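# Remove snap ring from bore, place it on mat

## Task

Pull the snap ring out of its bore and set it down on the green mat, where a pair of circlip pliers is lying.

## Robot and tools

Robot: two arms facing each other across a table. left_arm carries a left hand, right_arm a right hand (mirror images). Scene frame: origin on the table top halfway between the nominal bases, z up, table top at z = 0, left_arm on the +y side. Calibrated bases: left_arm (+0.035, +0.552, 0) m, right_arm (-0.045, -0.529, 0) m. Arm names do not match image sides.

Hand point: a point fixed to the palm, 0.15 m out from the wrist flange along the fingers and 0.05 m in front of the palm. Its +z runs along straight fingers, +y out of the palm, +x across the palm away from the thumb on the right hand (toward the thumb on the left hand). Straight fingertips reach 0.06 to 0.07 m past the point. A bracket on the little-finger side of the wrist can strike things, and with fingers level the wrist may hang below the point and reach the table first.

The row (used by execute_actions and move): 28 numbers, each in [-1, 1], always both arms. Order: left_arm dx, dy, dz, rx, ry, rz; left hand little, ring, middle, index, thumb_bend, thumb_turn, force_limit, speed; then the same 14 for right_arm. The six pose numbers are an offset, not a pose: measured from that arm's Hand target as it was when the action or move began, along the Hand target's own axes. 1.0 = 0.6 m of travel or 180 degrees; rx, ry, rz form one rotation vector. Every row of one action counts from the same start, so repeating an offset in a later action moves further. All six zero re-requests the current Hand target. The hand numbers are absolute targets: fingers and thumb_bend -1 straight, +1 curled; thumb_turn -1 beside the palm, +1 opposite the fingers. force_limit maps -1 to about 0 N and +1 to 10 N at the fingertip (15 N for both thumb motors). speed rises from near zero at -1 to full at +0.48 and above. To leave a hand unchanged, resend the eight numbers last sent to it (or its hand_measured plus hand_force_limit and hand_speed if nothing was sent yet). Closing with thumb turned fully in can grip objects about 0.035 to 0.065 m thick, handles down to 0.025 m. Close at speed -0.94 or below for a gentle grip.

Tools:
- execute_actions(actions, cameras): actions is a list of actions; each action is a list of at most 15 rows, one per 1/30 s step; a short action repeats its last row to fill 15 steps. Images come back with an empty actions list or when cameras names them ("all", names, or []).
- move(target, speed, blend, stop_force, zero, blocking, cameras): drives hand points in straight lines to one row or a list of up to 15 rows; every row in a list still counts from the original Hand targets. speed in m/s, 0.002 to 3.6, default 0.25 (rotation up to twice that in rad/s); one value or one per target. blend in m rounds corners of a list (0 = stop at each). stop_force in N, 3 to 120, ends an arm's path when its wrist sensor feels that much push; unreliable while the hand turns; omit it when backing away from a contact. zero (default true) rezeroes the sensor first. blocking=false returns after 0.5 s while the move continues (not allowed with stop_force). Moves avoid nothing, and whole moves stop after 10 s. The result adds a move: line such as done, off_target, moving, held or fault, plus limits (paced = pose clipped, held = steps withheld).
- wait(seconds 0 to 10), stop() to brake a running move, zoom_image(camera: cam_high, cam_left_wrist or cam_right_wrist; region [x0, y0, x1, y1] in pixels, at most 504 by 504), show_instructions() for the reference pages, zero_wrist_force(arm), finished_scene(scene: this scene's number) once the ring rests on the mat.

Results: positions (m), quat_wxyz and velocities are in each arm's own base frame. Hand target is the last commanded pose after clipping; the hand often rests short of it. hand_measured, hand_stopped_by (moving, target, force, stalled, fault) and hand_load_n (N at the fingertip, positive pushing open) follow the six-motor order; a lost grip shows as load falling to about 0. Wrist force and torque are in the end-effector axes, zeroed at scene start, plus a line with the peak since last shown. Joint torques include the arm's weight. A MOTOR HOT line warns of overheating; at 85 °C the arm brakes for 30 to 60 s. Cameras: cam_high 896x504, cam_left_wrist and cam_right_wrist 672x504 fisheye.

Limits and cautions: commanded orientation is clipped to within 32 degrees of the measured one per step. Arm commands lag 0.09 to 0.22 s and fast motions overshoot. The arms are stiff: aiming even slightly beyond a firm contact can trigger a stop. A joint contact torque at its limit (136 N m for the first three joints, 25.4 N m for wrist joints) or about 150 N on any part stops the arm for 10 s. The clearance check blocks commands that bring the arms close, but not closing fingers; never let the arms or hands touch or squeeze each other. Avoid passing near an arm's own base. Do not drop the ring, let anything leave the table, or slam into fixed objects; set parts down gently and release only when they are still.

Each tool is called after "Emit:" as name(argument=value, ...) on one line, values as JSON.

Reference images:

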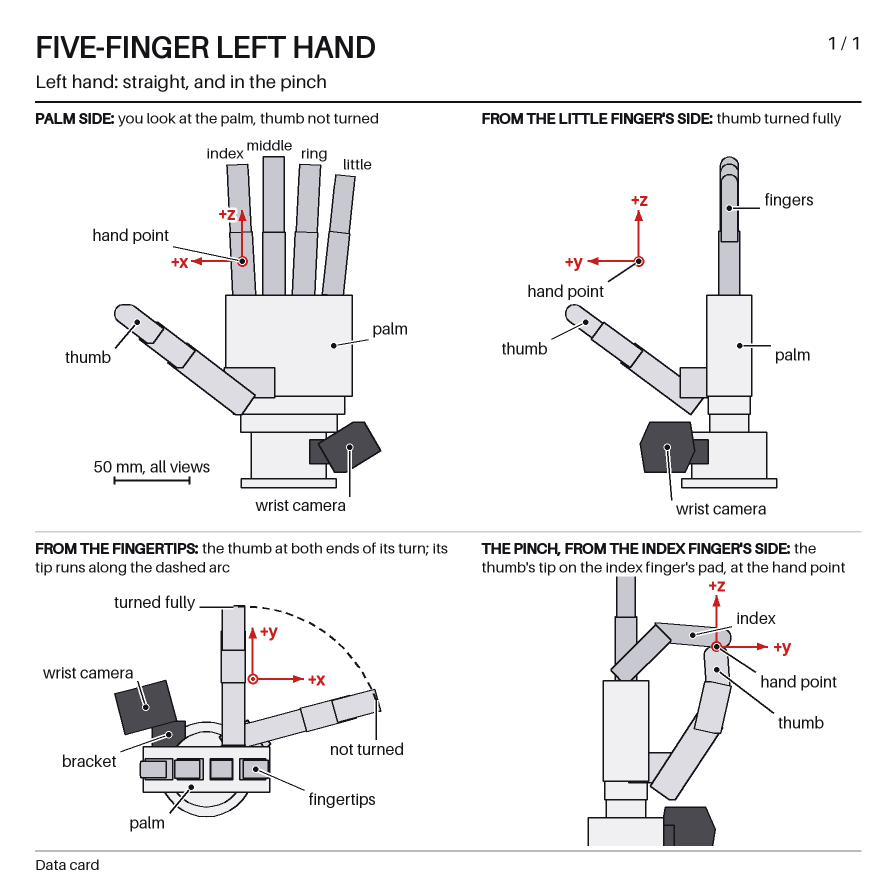

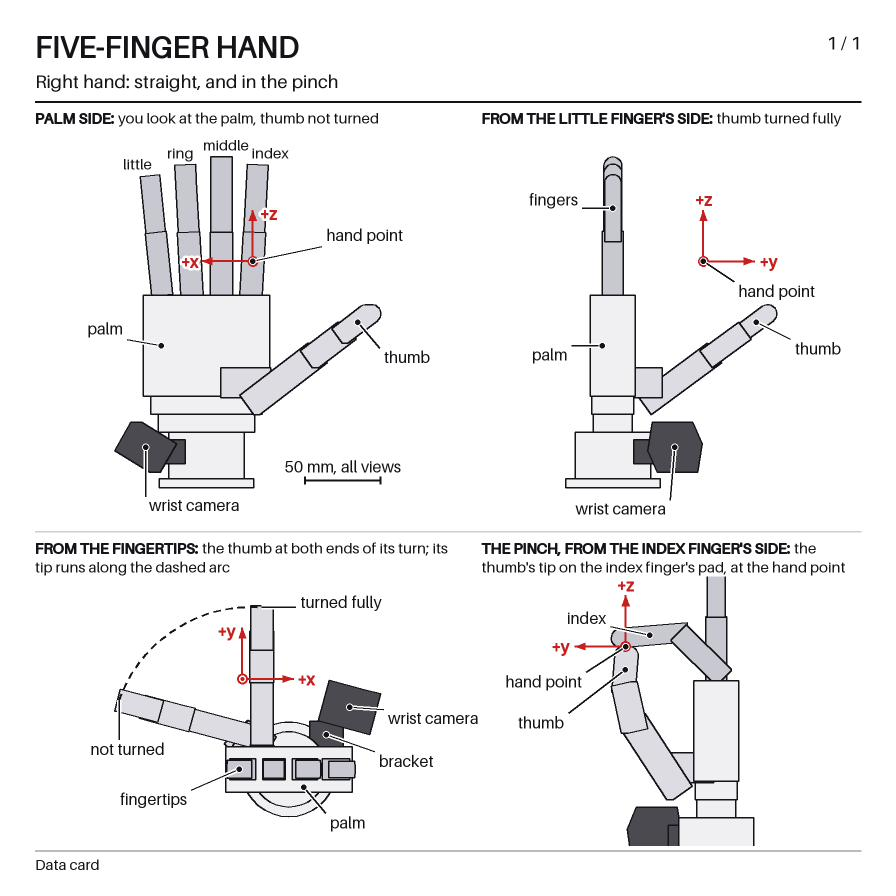

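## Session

Emit:
execute_actions(actions=[])

Emit:
zoom_image(camera="cam_high", region=[330, 70, 580, 260])

Scene clock: 0.00 s.
left_arm: end_effector_position=(+0.2636, +0.1326, +0.4757) hand_measured=(-1.000, -1.000, -1.000, -1.000, -1.000, -1.000) hand_load_n=(+0.0, +0.0, +0.0, +0.0, +0.0, +0.0) hand_stopped_by=(target, target, target, target, target, target) hand_force_limit=0.00 hand_speed=-0.80 end_effector_quat_wxyz=(+0.000, +0.895, +0.446, +0.001) | right_arm: end_effector_position=(+0.2644, -0.1061, +0.4924) hand_measured=(-1.000, -1.000, -1.000, -1.000, -1.000, -1.000) hand_load_n=(+0.0, +0.0, +0.0, +0.0, +0.0, +0.0) hand_stopped_by=(target, target, target, target, target, target) hand_force_limit=0.00 hand_speed=-0.80 end_effector_quat_wxyz=(+0.011, +0.406, +0.914, -0.004)
Joint positions: left_arm=[4.353 -1.425 -1.343 1.2 -1.569 1.857] | right_arm=[-1.173 -1.74 1.313 1.976 1.562 -1.908]
Joint velocities: within noise
Joint torques (N m): no reading
Wrist force (N): no reading
Wrist torque (N m): no reading
Wrist force, peak (N): no reading
Hand target: left_arm +0.2636, +0.1326, +0.4757; +0.000, +0.895, +0.446, +0.001 | right_arm +0.2644, -0.1061, +0.4924; +0.011, +0.406, +0.914, -0.004

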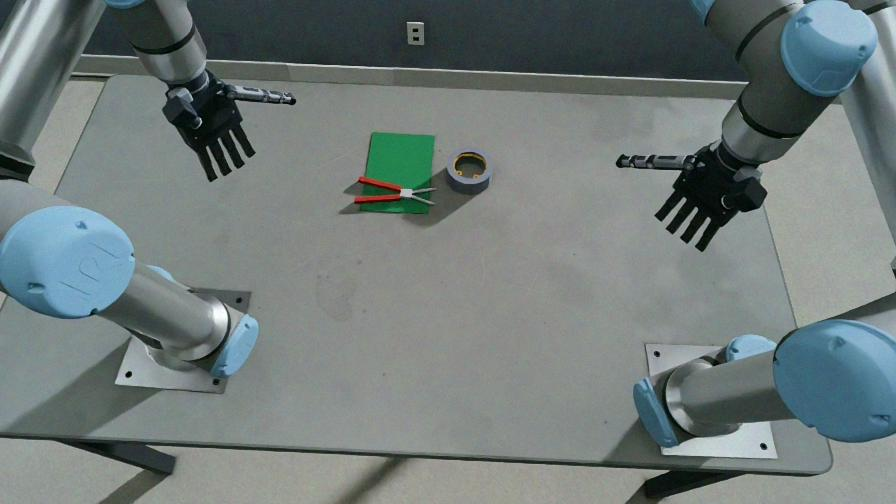

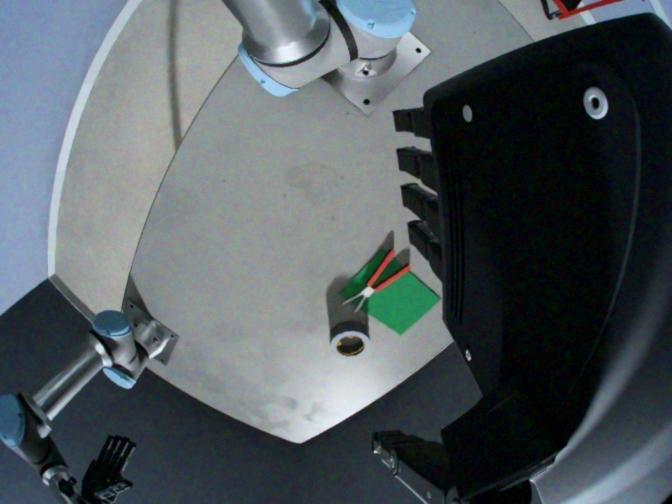

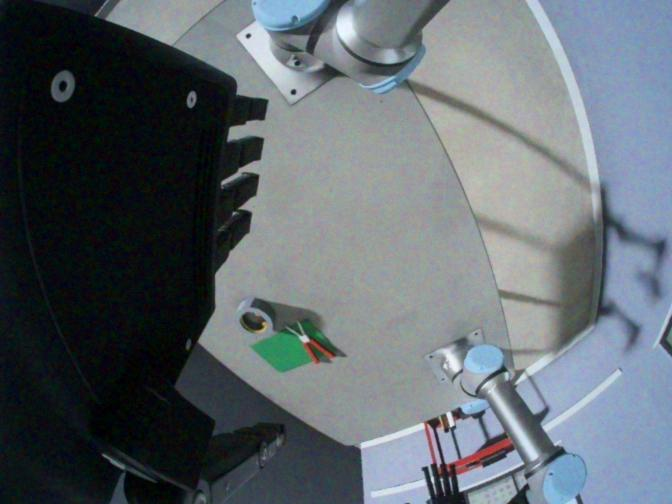

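Scaled by 2.016 from the camera's 896x504 image, which has a finer 1280x720 frame.

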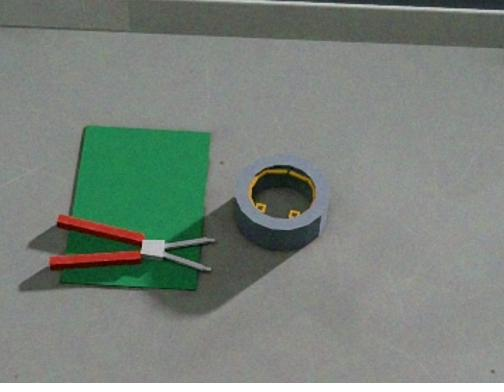

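Emit:
zoom_image(camera="cam_high", region=[430, 135, 510, 205])

Emit:
zoom_image(camera="cam_high", region=[350, 120, 450, 220])

Scaled by 6.300 from the camera's 896x504 image, which has a finer 1280x720 frame.

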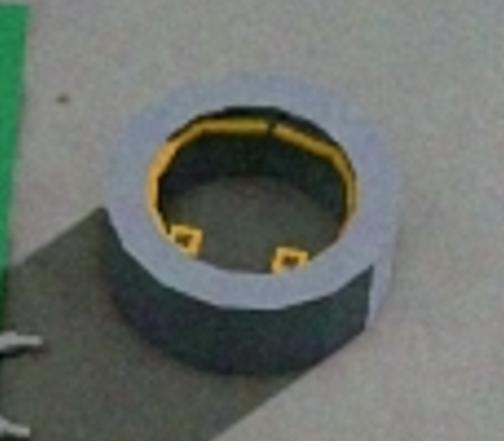

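Scaled by 5.040 from the camera's 896x504 image, which has a finer 1280x720 frame.

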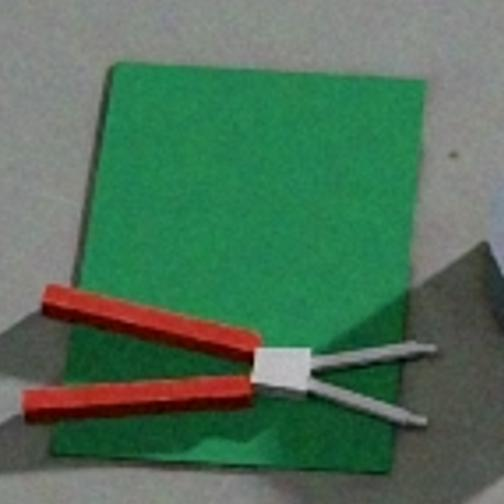

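Emit:
move(target=[0.533, -0.0459, 0.5595, 0.2759, 0.14, 0.2759, -0.9, -0.9, -0.5, -0.9, -0.66, 1, -0.3, 0, -0.6458, -0.2328, 0.2848, 0.1965, -0.3751, -0.6087, -0.9, -0.9, -0.6, -0.9, -0.9, 1, 1, 0], speed=0.35, cameras=["all"])

Scene clock: 171.33 s.
left_arm: end_effector_position=(+0.4350, +0.4051, +0.1409) hand_measured=(-0.900, -0.900, -0.500, -0.900, -0.660, +1.000) hand_load_n=(+0.5, +0.0, +0.0, +0.0, +0.0, +0.0) hand_stopped_by=(target, target, target, target, target, target) hand_force_limit=-0.30 hand_speed=0.00 end_effector_quat_wxyz=(-0.453, +0.891, -0.006, +0.004) | right_arm: end_effector_position=(+0.4235, -0.4901, +0.3309) hand_measured=(-0.900, -0.900, -0.600, -0.900, -0.900, +1.000) hand_load_n=(+0.5, +0.0, +0.0, +0.0, +0.0, +0.0) hand_stopped_by=(target, target, target, target, target, target) hand_force_limit=1.00 hand_speed=0.00 end_effector_quat_wxyz=(+0.327, -0.528, +0.661, -0.421)
Joint positions: left_arm=[3.968 -1.944 -1.59 2.76 -2.139 2.655] | right_arm=[-1.389 -1.11 1.072 0.904 0.601 -3.926]
Joint torques (N m): left_arm=[7.06 45.74 28.28 1.67 0.42 1.34] | right_arm=[9.84 -31.18 -25.56 0.33 -3.06 -2.26]
Wrist force (N): left_arm=[0.7 2.0 -1.6] | right_arm=[-0.5 -1.7 -0.3]
Wrist torque (N m): left_arm=[0.23 -0.20 -0.03] | right_arm=[-0.11 0.08 -0.08]
Wrist force, peak (N): left_arm=[0.8 2.7 -0.6] | right_arm=[-1.6 -2.1 -0.2]
Hand target: left_arm +0.4350, +0.4052, +0.1410; -0.453, +0.891, -0.006, +0.004 | right_arm +0.4236, -0.4901, +0.3309; +0.327, -0.528, +0.661, -0.421
Off the commanded pose: left_arm 0.000 m, 0 deg | right_arm 0.000 m, 0 deg.
move: done

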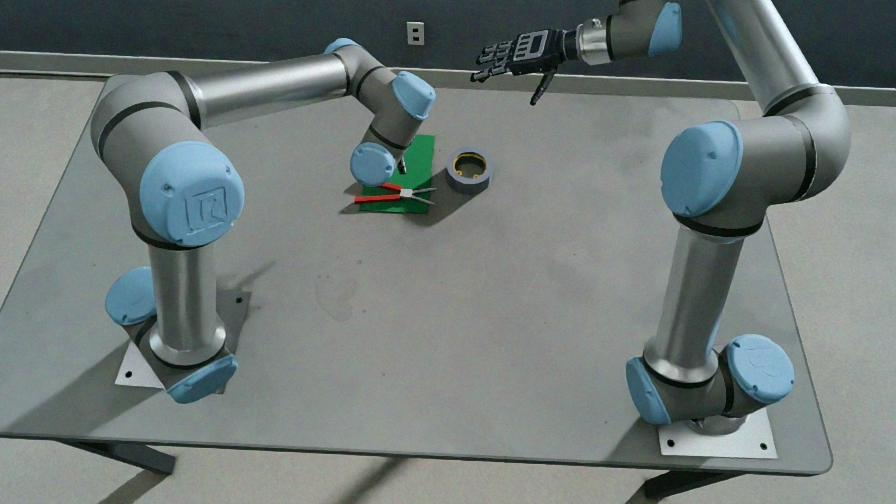

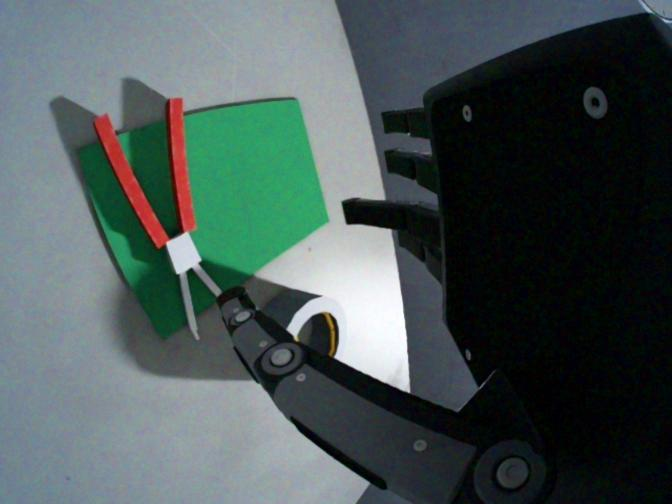

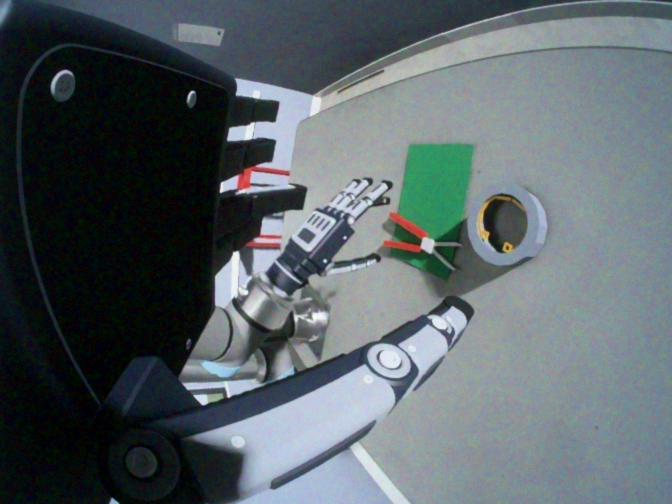

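Emit:
move(target=[-0.0046, 0.12, 0.0842, 0, 0, 0, -0.9, -0.9, -0.5, -0.9, -0.66, 1, -0.3, 0, 0, 0, 0, 0, 0, 0, -0.9, -0.9, -0.6, -0.9, -0.9, 1, 1, 0], speed=0.12, cameras=["cam_left_wrist", "cam_right_wrist"])

Emit:
zoom_image(camera="cam_left_wrist", region=[140, 170, 360, 360])

Emit:
zoom_image(camera="cam_right_wrist", region=[340, 160, 500, 300])

Scene clock: 186.83 s.
left_arm: end_effector_position=(+0.4324, +0.4036, +0.0530) hand_measured=(-0.900, -0.900, -0.500, -0.900, -0.660, +1.000) hand_load_n=(+0.0, +0.0, +0.0, +0.0, +0.0, +0.0) hand_stopped_by=(target, target, target, target, target, target) hand_force_limit=-0.30 hand_speed=0.00 end_effector_quat_wxyz=(-0.453, +0.891, -0.006, +0.004) | right_arm: end_effector_position=(+0.4236, -0.4901, +0.3309) hand_measured=(-0.900, -0.900, -0.600, -0.900, -0.900, +1.000) hand_load_n=(+0.0, +0.0, -0.5, +0.0, +0.0, +0.0) hand_stopped_by=(target, target, target, target, target, target) hand_force_limit=1.00 hand_speed=0.00 end_effector_quat_wxyz=(+0.327, -0.528, +0.661, -0.421)
Joint positions: left_arm=[3.97 -2.036 -1.707 2.97 -2.137 2.656] | right_arm=[-1.389 -1.11 1.072 0.904 0.601 -3.926]
Joint torques (N m): left_arm=[4.01 43.6 21.39 0.41 0.68 0.94] | right_arm=[9.7 -35.04 -19.51 1.12 -3.39 -0.6]
Wrist force (N): left_arm=[0.3 1.9 -1.5] | right_arm=[-0.5 -1.6 -0.3]
Wrist torque (N m): left_arm=[0.21 -0.10 -0.12] | right_arm=[-0.09 0.08 -0.02]
Wrist force, peak (N): left_arm=[0.3 3.2 -0.7] | right_arm=[-0.4 -2.2 -0.4]
Hand target: left_arm +0.4325, +0.4036, +0.0530; -0.453, +0.891, -0.006, +0.004 | right_arm +0.4236, -0.4901, +0.3309; +0.327, -0.528, +0.661, -0.421
Off the commanded pose: left_arm 0.000 m, 0 deg | right_arm 0.000 m, 0 deg.
move: done
Images, in order (width x height): cam_left_wrist 672x504, cam_right_wrist 672x504.

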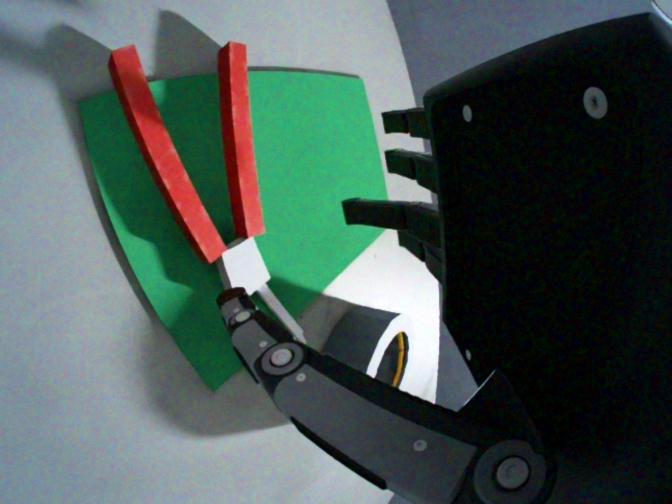

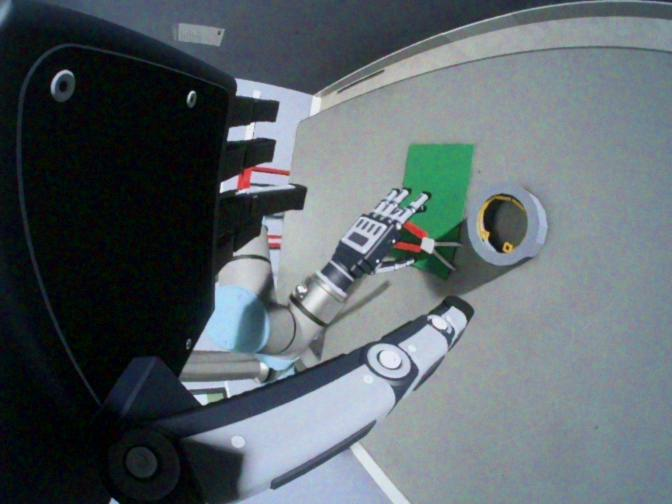

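Scaled by 2.291 from the camera's 672x504 image, which has a finer 960x720 frame.

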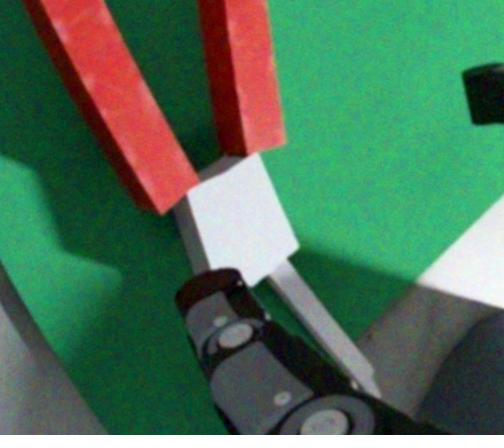

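Scaled by 3.150 from the camera's 672x504 image, which has a finer 960x720 frame.

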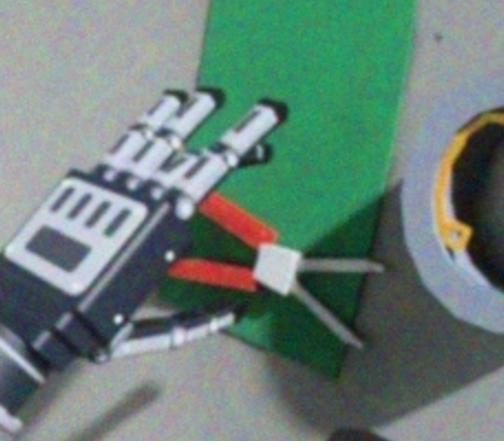

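Emit:
move(target=[-0.0018, 0.0456, 0.0267, 0, 0, 0, -0.9, -0.9, -0.5, -0.9, -0.66, 1, -0.3, 0, 0, 0, 0, 0, 0, 0, -0.9, -0.9, -0.6, -0.9, -0.9, 1, 1, 0], speed=0.03, stop_force=3, cameras=["cam_left_wrist", "cam_right_wrist"])

Emit:
zoom_image(camera="cam_left_wrist", region=[140, 170, 360, 360])

Emit:
zoom_image(camera="cam_right_wrist", region=[340, 160, 500, 300])

Scene clock: 198.07 s.
left_arm: end_effector_position=(+0.4314, +0.4004, +0.0215) hand_measured=(-0.900, -0.900, -0.500, -0.900, -0.660, +1.000) hand_load_n=(+0.0, +0.0, +0.0, +0.0, +0.0, -0.5) hand_stopped_by=(target, target, target, target, target, target) hand_force_limit=-0.30 hand_speed=0.00 end_effector_quat_wxyz=(-0.453, +0.891, -0.006, +0.004) | right_arm: end_effector_position=(+0.4236, -0.4901, +0.3309) hand_measured=(-0.900, -0.900, -0.600, -0.900, -0.900, +1.000) hand_load_n=(-0.5, +0.0, -0.5, +0.0, +0.0, +0.0) hand_stopped_by=(target, target, target, target, target, target) hand_force_limit=1.00 hand_speed=0.00 end_effector_quat_wxyz=(+0.327, -0.528, +0.661, -0.421)
Joint positions: left_arm=[3.967 -2.076 -1.742 3.044 -2.14 2.654] | right_arm=[-1.389 -1.11 1.072 0.904 0.601 -3.926]
Joint torques (N m): left_arm=[3.02 51.26 25.1 -2.49 -0.73 1.1] | right_arm=[9.69 -42.7 -15.5 -0.42 -2.93 1.21]
Wrist force (N): left_arm=[0.5 1.9 -1.3] | right_arm=[-0.6 -1.7 -0.2]
Wrist torque (N m): left_arm=[0.19 -0.12 -0.03] | right_arm=[-0.11 0.09 -0.03]
Wrist force, peak (N): left_arm=[0.9 2.3 -1.4] | right_arm=[-0.6 -2.3 -0.5]
Hand target: left_arm +0.4314, +0.4005, +0.0215; -0.453, +0.891, -0.006, +0.004 | right_arm +0.4236, -0.4901, +0.3309; +0.327, -0.528, +0.661, -0.421
Off the commanded pose: left_arm 0.000 m, 0 deg | right_arm 0.000 m, 0 deg.
move: done
Images, in order (width x height): cam_left_wrist 672x504, cam_right_wrist 672x504.

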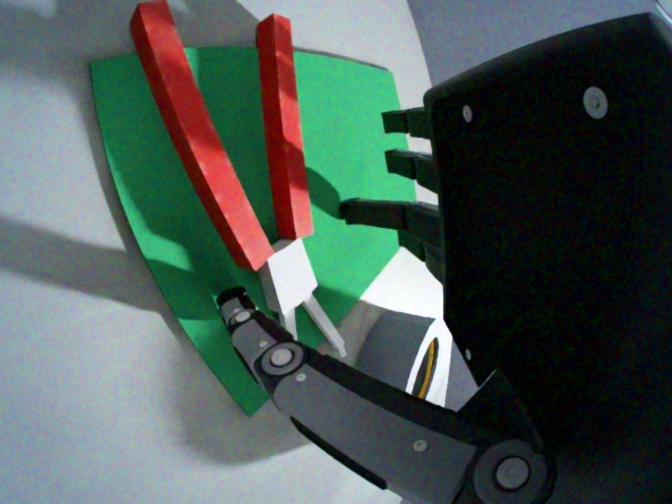

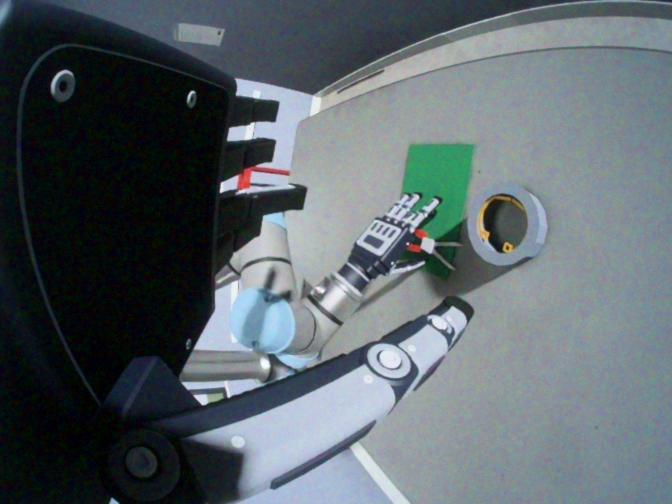

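Scaled by 2.291 from the camera's 672x504 image, which has a finer 960x720 frame.

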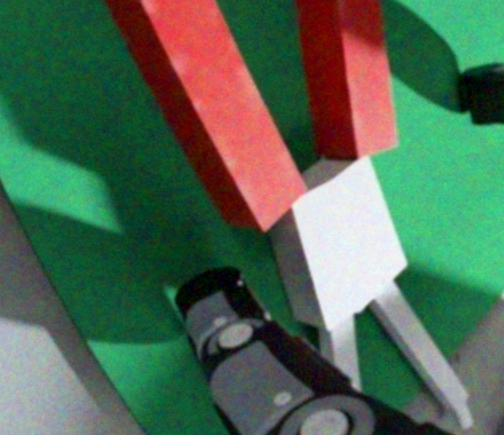

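Scaled by 3.150 from the camera's 672x504 image, which has a finer 960x720 frame.

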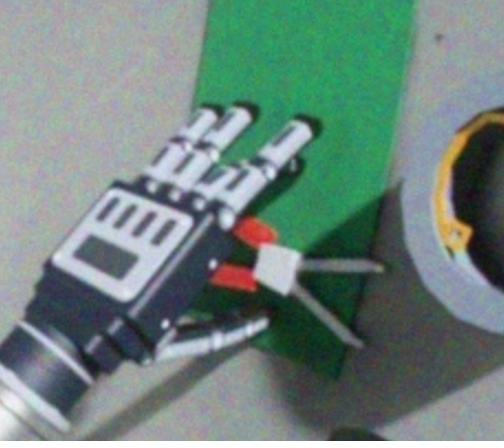

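Emit:
move(target=[0.0062, -0.0051, 0.007, 0, 0, 0, -0.9, -0.9, -0.5, -0.9, -0.66, 1, -0.3, 0, 0, 0, 0, 0, 0, 0, -0.9, -0.9, -0.6, -0.9, -0.9, 1, 1, 0], speed=0.03, stop_force=3, cameras=["cam_left_wrist", "cam_right_wrist"])

Emit:
zoom_image(camera="cam_left_wrist", region=[140, 170, 360, 360])

Emit:
zoom_image(camera="cam_right_wrist", region=[380, 180, 480, 290])

Scene clock: 222.13 s.
left_arm: end_effector_position=(+0.4352, +0.4056, +0.0215) hand_measured=(-0.900, -0.900, -0.500, -0.900, -0.660, +1.000) hand_load_n=(+0.0, +0.0, +0.0, +0.0, +0.0, +0.0) hand_stopped_by=(target, target, target, target, target, target) hand_force_limit=-0.30 hand_speed=0.00 end_effector_quat_wxyz=(-0.453, +0.891, -0.006, +0.004) | right_arm: end_effector_position=(+0.4236, -0.4901, +0.3309) hand_measured=(-0.900, -0.900, -0.600, -0.900, -0.900, +1.000) hand_load_n=(+0.0, +0.0, +0.0, +0.0, +0.0, +0.0) hand_stopped_by=(target, target, target, target, target, target) hand_force_limit=1.00 hand_speed=0.00 end_effector_quat_wxyz=(+0.327, -0.528, +0.661, -0.421)
Joint positions: left_arm=[3.968 -2.088 -1.723 3.037 -2.138 2.655] | right_arm=[-1.389 -1.11 1.072 0.904 0.601 -3.926]
Joint torques (N m): left_arm=[-5.18 51.91 5.5 1.3 -1.43 -1.19] | right_arm=[9.36 -42.44 -15.3 -0.37 -2.53 1.15]
Wrist force (N): left_arm=[0.8 2.0 -1.6] | right_arm=[-0.4 -1.6 -0.5]
Wrist torque (N m): left_arm=[0.23 -0.17 -0.09] | right_arm=[-0.08 0.07 -0.02]
Wrist force, peak (N): left_arm=[0.3 2.2 -1.7] | right_arm=[-1.0 -2.0 0.0]
Hand target: left_arm +0.4352, +0.4056, +0.0215; -0.453, +0.891, -0.006, +0.004 | right_arm +0.4236, -0.4901, +0.3309; +0.327, -0.528, +0.661, -0.421
Off the commanded pose: left_arm 0.000 m, 0 deg | right_arm 0.000 m, 0 deg.
move: done
Images, in order (width x height): cam_left_wrist 672x504, cam_right_wrist 672x504.

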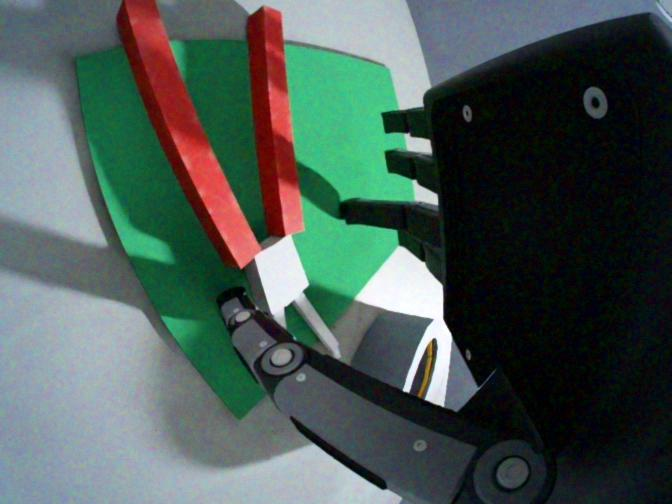

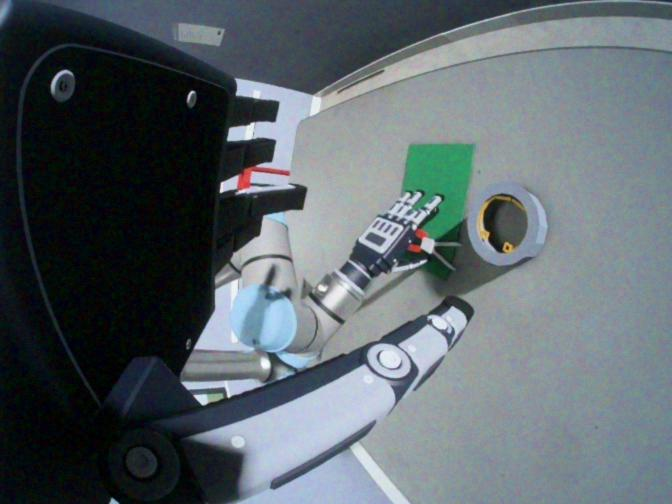

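Scaled by 2.291 from the camera's 672x504 image, which has a finer 960x720 frame.

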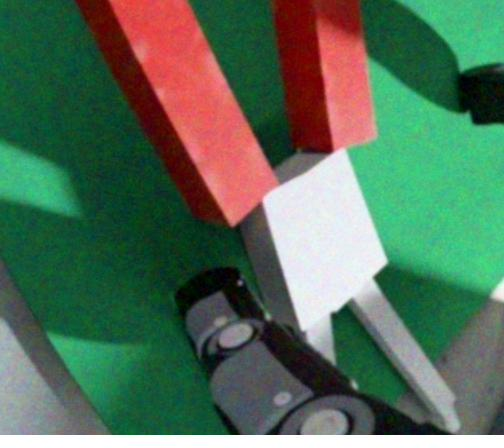

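Scaled by 4.582 from the camera's 672x504 image, which has a finer 960x720 frame.

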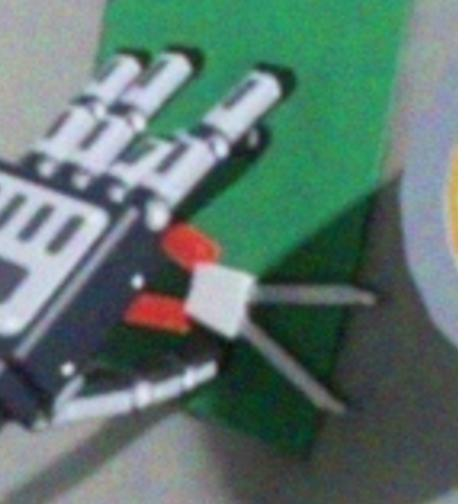

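Emit:
execute_actions(actions=[[[0,0,0,0,0,0,-0.9,-0.9,-0.15,-0.9,-0.66,1,-0.3,-0.7,0,0,0,0,0,0,-0.9,-0.9,-0.6,-0.9,-0.9,1,1,0]],[[0,0,0,0,0,0,-0.9,-0.9,0.62,-0.9,-0.66,1,-0.3,-0.94,0,0,0,0,0,0,-0.9,-0.9,-0.6,-0.9,-0.9,1,1,0]]], cameras=["cam_left_wrist", "cam_right_wrist"])

Emit:
zoom_image(camera="cam_left_wrist", region=[140, 170, 360, 360])

Emit:
zoom_image(camera="cam_right_wrist", region=[380, 180, 480, 290])

Scene clock: 227.77 s.
left_arm: end_effector_position=(+0.4352, +0.4056, +0.0215) hand_measured=(-0.900, -0.900, -0.450, -0.900, -0.660, +1.000) hand_load_n=(+0.0, +0.0, +5.0, +0.0, +0.5, +0.0) hand_stopped_by=(target, target, force, target, target, target) hand_force_limit=-0.30 hand_speed=-0.94 end_effector_quat_wxyz=(-0.453, +0.891, -0.006, +0.004) | right_arm: end_effector_position=(+0.4236, -0.4901, +0.3309) hand_measured=(-0.900, -0.900, -0.600, -0.900, -0.900, +1.000) hand_load_n=(+0.0, +0.0, +0.0, +0.0, +0.0, +0.0) hand_stopped_by=(target, target, target, target, target, target) hand_force_limit=1.00 hand_speed=0.00 end_effector_quat_wxyz=(+0.327, -0.528, +0.661, -0.421)
Joint positions: left_arm=[3.968 -2.088 -1.723 3.037 -2.138 2.655] | right_arm=[-1.389 -1.11 1.072 0.904 0.601 -3.926]
Joint torques (N m): left_arm=[-5.3 25.99 5.84 -2.9 1.96 -1.54] | right_arm=[9.47 -42.68 -15.36 -0.38 -2.17 1.09]
Wrist force (N): left_arm=[0.7 -5.1 -2.5] | right_arm=[-0.5 -1.6 -0.2]
Wrist torque (N m): left_arm=[0.40 -0.14 0.06] | right_arm=[-0.10 0.08 -0.03]
Wrist force, peak (N): left_arm=[1.2 -6.0 -2.2] | right_arm=[-0.6 -2.1 -0.5]
Hand target: left_arm +0.4352, +0.4056, +0.0215; -0.453, +0.891, -0.006, +0.004 | right_arm +0.4236, -0.4901, +0.3309; +0.327, -0.528, +0.661, -0.421
Off the commanded pose: left_arm 0.000 m, 0 deg | right_arm 0.000 m, 0 deg.
Images, in order (width x height): cam_left_wrist 672x504, cam_right_wrist 672x504.

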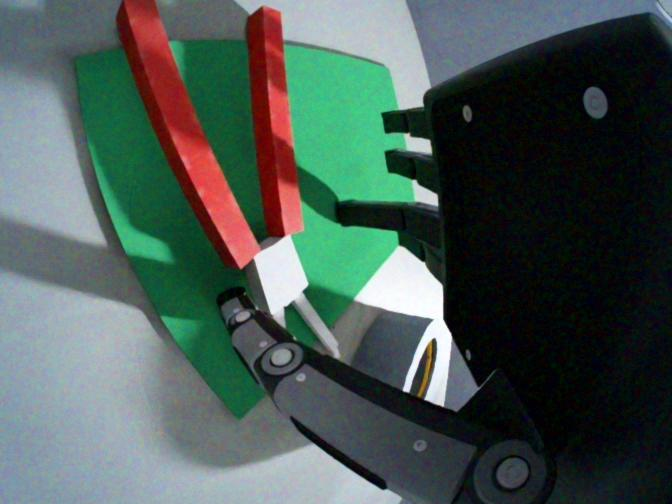

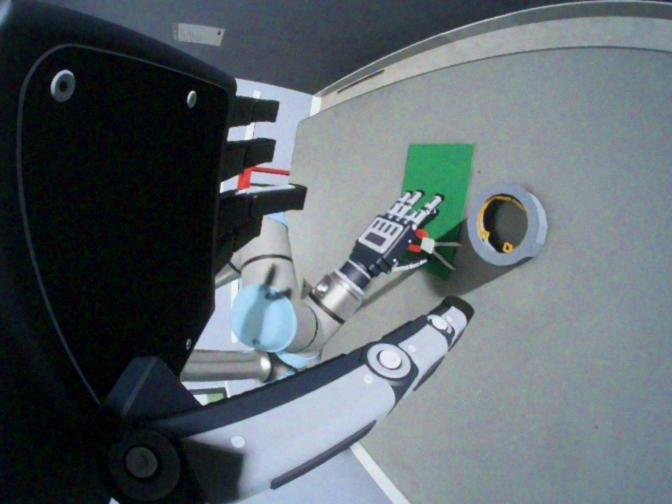

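Scaled by 2.291 from the camera's 672x504 image, which has a finer 960x720 frame.

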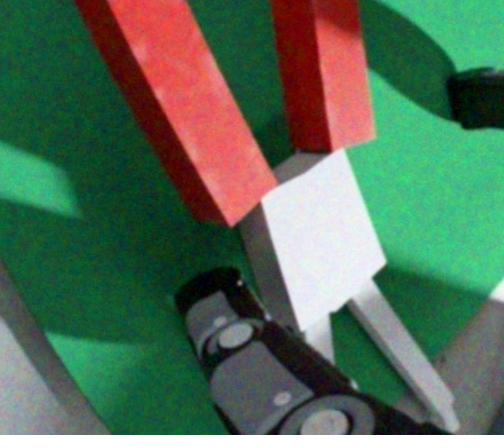

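Scaled by 4.582 from the camera's 672x504 image, which has a finer 960x720 frame.

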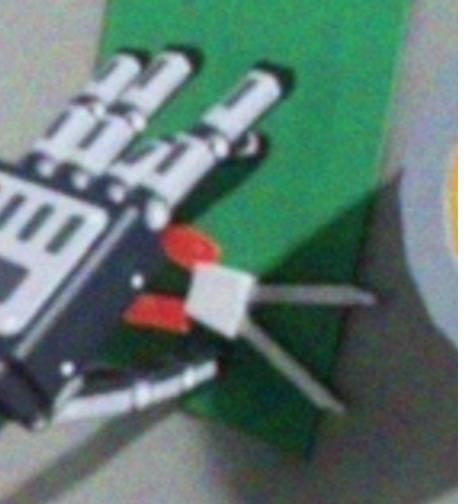

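Emit:
move(target=[0, -0.0404, -0.0295, 0.0333, 0, 0, -0.9, -0.9, -0.5, -0.9, -0.66, 1, -0.3, -0.3, 0, 0, 0, 0, 0, 0, -0.9, -0.9, -0.6, -0.9, -0.9, 1, 1, 0], speed=0.06)

Emit:
execute_actions(actions=[[[0,0,0,0,0,0,-0.9,-0.9,-0.05,-0.9,-0.66,1,-0.3,-0.3,0,0,0,0,0,0,-0.9,-0.9,-0.6,-0.9,-0.9,1,1,0]]], cameras=["cam_left_wrist"])

Emit:
zoom_image(camera="cam_left_wrist", region=[140, 170, 360, 360])

Scene clock: 244.43 s.
left_arm: end_effector_position=(+0.4351, +0.4055, +0.0516) hand_measured=(-0.900, -0.900, -0.500, -0.900, -0.660, +1.000) hand_load_n=(+0.0, +0.0, +0.0, +0.0, +0.0, +0.0) hand_stopped_by=(target, target, target, target, target, target) hand_force_limit=-0.30 hand_speed=-0.30 end_effector_quat_wxyz=(-0.499, +0.866, -0.006, +0.005) end_effector_velocity=(+0.001, -0.001, -0.002) end_effector_angular_velocity=(-0.009, -0.002, -0.002) | right_arm: end_effector_position=(+0.4236, -0.4901, +0.3309) hand_measured=(-0.900, -0.900, -0.600, -0.900, -0.900, +1.000) hand_load_n=(+0.0, +0.0, -0.5, +0.0, +0.0, +0.0) hand_stopped_by=(target, target, target, target, target, target) hand_force_limit=1.00 hand_speed=0.00 end_effector_quat_wxyz=(+0.327, -0.528, +0.661, -0.421)
Joint positions: left_arm=[3.938 -2.027 -1.764 3.117 -2.208 2.696] | right_arm=[-1.389 -1.11 1.072 0.904 0.601 -3.926]
Joint velocities: left_arm=[0.001 -0.004 0.004 -0.008 0.007 -0.005] | right_arm=[within noise]
Joint torques (N m): left_arm=[6.32 26.12 25.52 -2.48 1.21 -1.65] | right_arm=[9.35 -42.55 -15.06 -0.33 -1.9 1.18]
Wrist force (N): left_arm=[0.5 2.2 -1.5] | right_arm=[-0.6 -2.0 -0.3]
Wrist torque (N m): left_arm=[0.25 -0.16 -0.11] | right_arm=[-0.14 0.09 -0.05]
Wrist force, peak (N): left_arm=[0.6 -5.6 -3.1] | right_arm=[-0.3 -2.0 -0.5]
Hand target: left_arm +0.4351, +0.4056, +0.0515; -0.499, +0.866, -0.006, +0.005 | right_arm +0.4236, -0.4901, +0.3309; +0.327, -0.528, +0.661, -0.421
Off the commanded pose: left_arm 0.000 m, 0 deg | right_arm 0.000 m, 0 deg.
move: done

Scene clock: 245.13 s.
left_arm: end_effector_position=(+0.4351, +0.4056, +0.0515) hand_measured=(-0.900, -0.900, -0.050, -0.900, -0.660, +1.000) hand_load_n=(+0.0, +0.0, +0.0, +0.0, +0.0, +0.0) hand_stopped_by=(target, target, target, target, target, target) hand_force_limit=-0.30 hand_speed=-0.30 end_effector_quat_wxyz=(-0.499, +0.866, -0.006, +0.005) | right_arm: end_effector_position=(+0.4236, -0.4901, +0.3309) hand_measured=(-0.900, -0.900, -0.600, -0.900, -0.900, +1.000) hand_load_n=(+0.0, +0.0, +0.0, +0.0, +0.0, +0.0) hand_stopped_by=(target, target, target, target, target, target) hand_force_limit=1.00 hand_speed=0.00 end_effector_quat_wxyz=(+0.327, -0.528, +0.661, -0.421)
Joint positions: left_arm=[3.938 -2.027 -1.763 3.117 -2.208 2.695] | right_arm=[-1.389 -1.11 1.072 0.904 0.601 -3.926]
Joint torques (N m): left_arm=[6.87 25.12 25.77 -2.44 0.58 -1.62] | right_arm=[9.76 -42.62 -15.61 -0.35 -1.88 1.16]
Wrist force (N): left_arm=[0.7 2.0 -1.4] | right_arm=[-0.7 -1.5 -0.3]
Wrist torque (N m): left_arm=[0.22 -0.18 -0.07] | right_arm=[-0.08 0.10 -0.04]
Wrist force, peak (N): left_arm=[0.4 2.3 -2.0] | right_arm=[-0.8 -1.9 -0.2]
Hand target: left_arm +0.4351, +0.4056, +0.0515; -0.499, +0.866, -0.006, +0.005 | right_arm +0.4236, -0.4901, +0.3309; +0.327, -0.528, +0.661, -0.421
Off the commanded pose: left_arm 0.000 m, 0 deg | right_arm 0.000 m, 0 deg.
Images, in order (width x height): cam_left_wrist 672x504.

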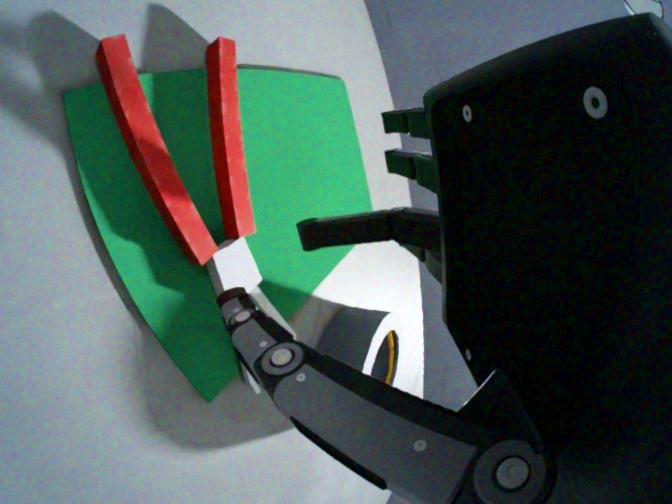

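Scaled by 2.291 from the camera's 672x504 image, which has a finer 960x720 frame.

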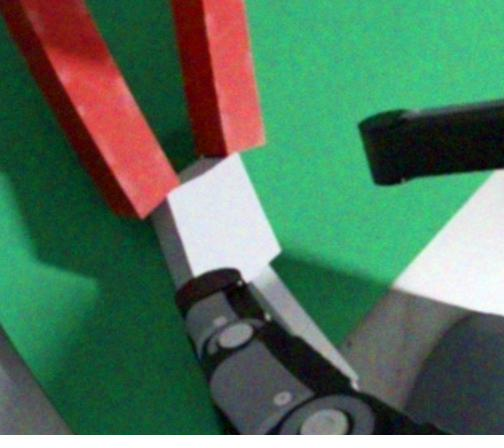

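Emit:
move(target=[0.0035, 0.0113, 0.0037, 0.0222, 0, 0, -0.9, -0.9, -0.3, -0.9, -0.66, 1, -0.3, -0.3, 0, 0, 0, 0, 0, 0, -0.9, -0.9, -0.6, -0.9, -0.9, 1, 1, 0], speed=0.06)

Emit:
move(target=[0, 0.0273, 0.0133, 0, 0, 0, -0.9, -0.9, -0.3, -0.9, -0.66, 1, -0.3, -0.3, 0, 0, 0, 0, 0, 0, -0.9, -0.9, -0.6, -0.9, -0.9, 1, 1, 0], speed=0.03, stop_force=3, cameras=["cam_left_wrist", "cam_right_wrist"])

Emit:
zoom_image(camera="cam_left_wrist", region=[140, 170, 360, 360])

Emit:
zoom_image(camera="cam_right_wrist", region=[380, 180, 480, 290])

Scene clock: 255.43 s.
left_arm: end_effector_position=(+0.4372, +0.4040, +0.0444) hand_measured=(-0.900, -0.900, -0.300, -0.900, -0.660, +1.000) hand_load_n=(+0.0, +0.0, +0.0, +0.0, +0.0, +0.0) hand_stopped_by=(target, target, target, target, target, target) hand_force_limit=-0.30 hand_speed=-0.30 end_effector_quat_wxyz=(-0.529, +0.849, -0.006, +0.005) | right_arm: end_effector_position=(+0.4236, -0.4901, +0.3309) hand_measured=(-0.900, -0.900, -0.600, -0.900, -0.900, +1.000) hand_load_n=(+0.0, +0.0, +0.0, +0.0, +0.0, +0.0) hand_stopped_by=(target, target, target, target, target, target) hand_force_limit=1.00 hand_speed=0.00 end_effector_quat_wxyz=(+0.327, -0.528, +0.661, -0.421)
Joint positions: left_arm=[3.913 -2.033 -1.808 3.236 -2.257 2.726] | right_arm=[-1.389 -1.11 1.072 0.904 0.601 -3.926]
Joint torques (N m): left_arm=[7.65 42.53 24.22 -0.75 0.82 -1.53] | right_arm=[9.48 -42.94 -15.24 -0.35 -1.48 1.12]
Wrist force (N): left_arm=[0.7 2.0 -1.8] | right_arm=[-0.6 -1.7 -0.5]
Wrist torque (N m): left_arm=[0.23 -0.20 -0.08] | right_arm=[-0.08 0.10 -0.03]
Wrist force, peak (N): left_arm=[0.4 2.4 -2.0] | right_arm=[-0.7 -2.0 -0.1]
Hand target: left_arm +0.4372, +0.4041, +0.0445; -0.529, +0.848, -0.005, +0.005 | right_arm +0.4236, -0.4901, +0.3309; +0.327, -0.528, +0.661, -0.421
Off the commanded pose: left_arm 0.000 m, 0 deg | right_arm 0.000 m, 0 deg.
move: done

Scene clock: 257.10 s.
left_arm: end_effector_position=(+0.4373, +0.4040, +0.0263) hand_measured=(-0.900, -0.900, -0.300, -0.900, -0.660, +1.000) hand_load_n=(+0.5, +0.0, +0.0, +0.0, +0.0, +0.0) hand_stopped_by=(target, target, target, target, target, target) hand_force_limit=-0.30 hand_speed=-0.30 end_effector_quat_wxyz=(-0.529, +0.848, -0.005, +0.005) | right_arm: end_effector_position=(+0.4236, -0.4901, +0.3309) hand_measured=(-0.900, -0.900, -0.600, -0.900, -0.900, +1.000) hand_load_n=(+0.0, +0.0, +0.0, +0.0, +0.0, +0.0) hand_stopped_by=(target, target, target, target, target, target) hand_force_limit=1.00 hand_speed=0.00 end_effector_quat_wxyz=(+0.327, -0.528, +0.661, -0.421)
Joint positions: left_arm=[3.913 -2.062 -1.822 3.278 -2.257 2.726] | right_arm=[-1.389 -1.11 1.072 0.904 0.601 -3.926]
Joint torques (N m): left_arm=[-6.76 50.45 24.66 -2.2 -2.62 0.49] | right_arm=[9.22 -42.98 -14.94 -0.4 -1.34 1.14]
Wrist force (N): left_arm=[0.6 2.1 -1.7] | right_arm=[-0.4 -2.0 -0.4]
Wrist torque (N m): left_arm=[0.23 -0.18 -0.08] | right_arm=[-0.15 0.07 -0.03]
Wrist force, peak (N): left_arm=[0.3 2.6 -1.7] | right_arm=[-0.4 -2.1 -0.4]
Hand target: left_arm +0.4373, +0.4040, +0.0263; -0.529, +0.848, -0.005, +0.005 | right_arm +0.4236, -0.4901, +0.3309; +0.327, -0.528, +0.661, -0.421
Off the commanded pose: left_arm 0.000 m, 0 deg | right_arm 0.000 m, 0 deg.
move: done
Images, in order (width x height): cam_left_wrist 672x504, cam_right_wrist 672x504.

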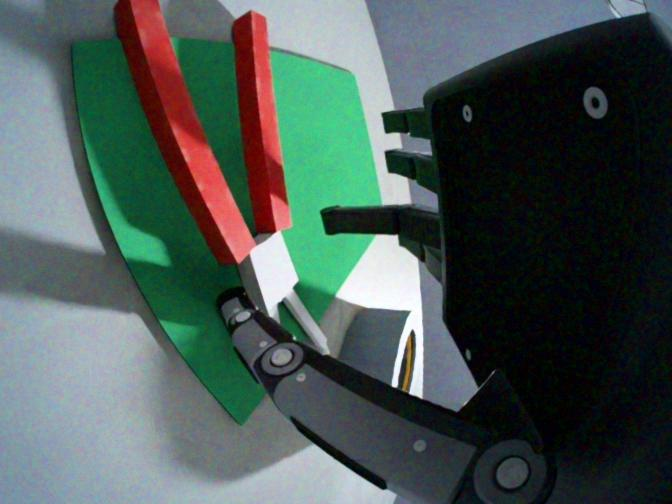

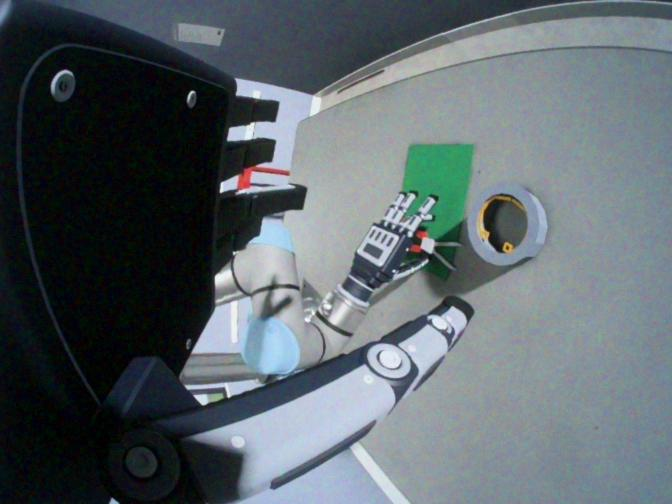

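Scaled by 2.291 from the camera's 672x504 image, which has a finer 960x720 frame.

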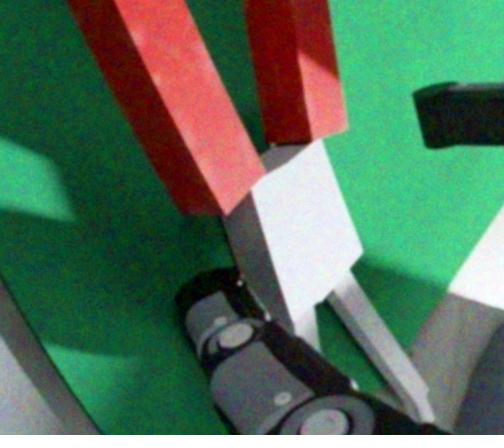

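Scaled by 4.582 from the camera's 672x504 image, which has a finer 960x720 frame.

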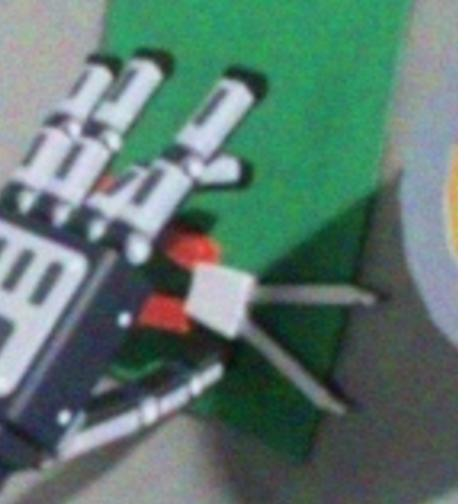

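Emit:
execute_actions(actions=[[[0,0,0,0,0,0,-0.9,-0.9,0.62,-0.9,-0.66,1,-0.3,-0.9,0,0,0,0,0,0,-0.9,-0.9,-0.6,-0.9,-0.9,1,1,0]]], cameras=["cam_left_wrist", "cam_right_wrist"])

Emit:
zoom_image(camera="cam_left_wrist", region=[140, 170, 360, 360])

Emit:
zoom_image(camera="cam_right_wrist", region=[380, 180, 480, 290])

Scene clock: 261.67 s.
left_arm: end_effector_position=(+0.4373, +0.4040, +0.0263) hand_measured=(-0.900, -0.900, +0.238, -0.900, -0.660, +1.000) hand_load_n=(+0.0, +0.0, +3.0, +0.0, +3.5, +1.5) hand_stopped_by=(target, target, force, target, target, target) hand_force_limit=-0.30 hand_speed=-0.90 end_effector_quat_wxyz=(-0.529, +0.848, -0.005, +0.005) | right_arm: end_effector_position=(+0.4236, -0.4901, +0.3309) hand_measured=(-0.900, -0.900, -0.600, -0.900, -0.900, +1.000) hand_load_n=(+0.0, +0.0, +0.0, +0.0, +0.0, +0.0) hand_stopped_by=(target, target, target, target, target, target) hand_force_limit=1.00 hand_speed=0.00 end_effector_quat_wxyz=(+0.327, -0.528, +0.661, -0.421)
Joint positions: left_arm=[3.913 -2.062 -1.821 3.278 -2.257 2.726] | right_arm=[-1.389 -1.11 1.072 0.904 0.601 -3.926]
Joint torques (N m): left_arm=[-7.49 47.2 21.65 -1.88 -2.17 1.25] | right_arm=[9.06 -43.06 -15.08 -0.39 -1 1.21]
Wrist force (N): left_arm=[0.0 -0.5 -2.4] | right_arm=[-0.7 -1.7 -0.1]
Wrist torque (N m): left_arm=[0.19 -0.08 -0.07] | right_arm=[-0.12 0.10 -0.04]
Wrist force, peak (N): left_arm=[0.6 2.5 -2.0] | right_arm=[-0.3 -2.1 -0.6]
Hand target: left_arm +0.4373, +0.4040, +0.0263; -0.529, +0.848, -0.005, +0.005 | right_arm +0.4236, -0.4901, +0.3309; +0.327, -0.528, +0.661, -0.421
Off the commanded pose: left_arm 0.000 m, 0 deg | right_arm 0.000 m, 0 deg.
Images, in order (width x height): cam_left_wrist 672x504, cam_right_wrist 672x504.

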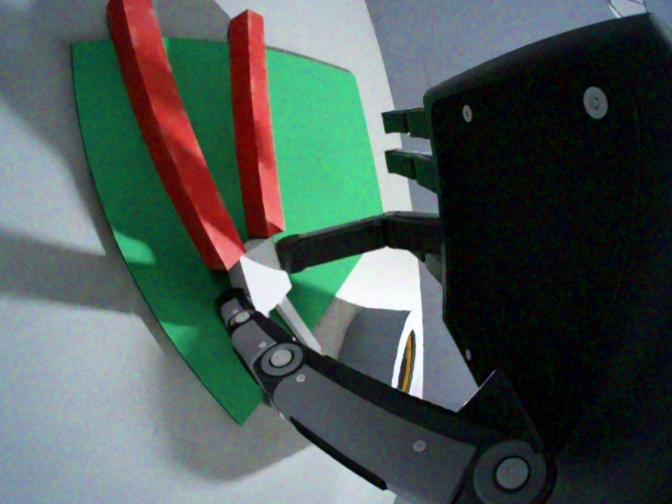

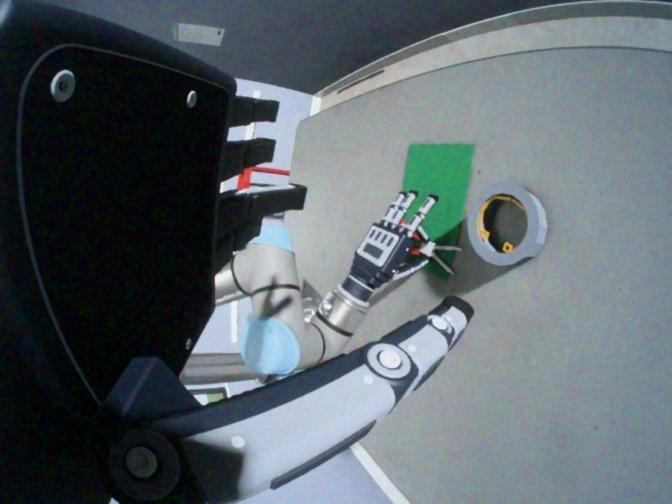

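Scaled by 2.291 from the camera's 672x504 image, which has a finer 960x720 frame.

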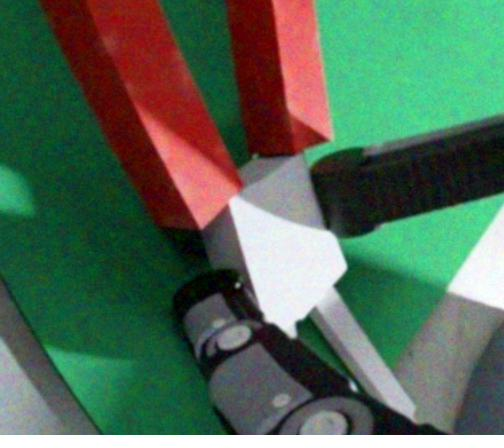

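Scaled by 4.582 from the camera's 672x504 image, which has a finer 960x720 frame.

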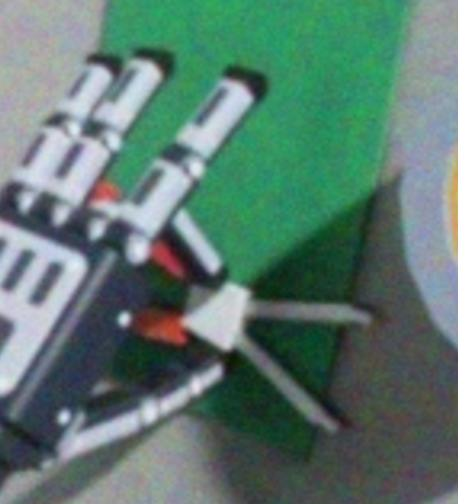

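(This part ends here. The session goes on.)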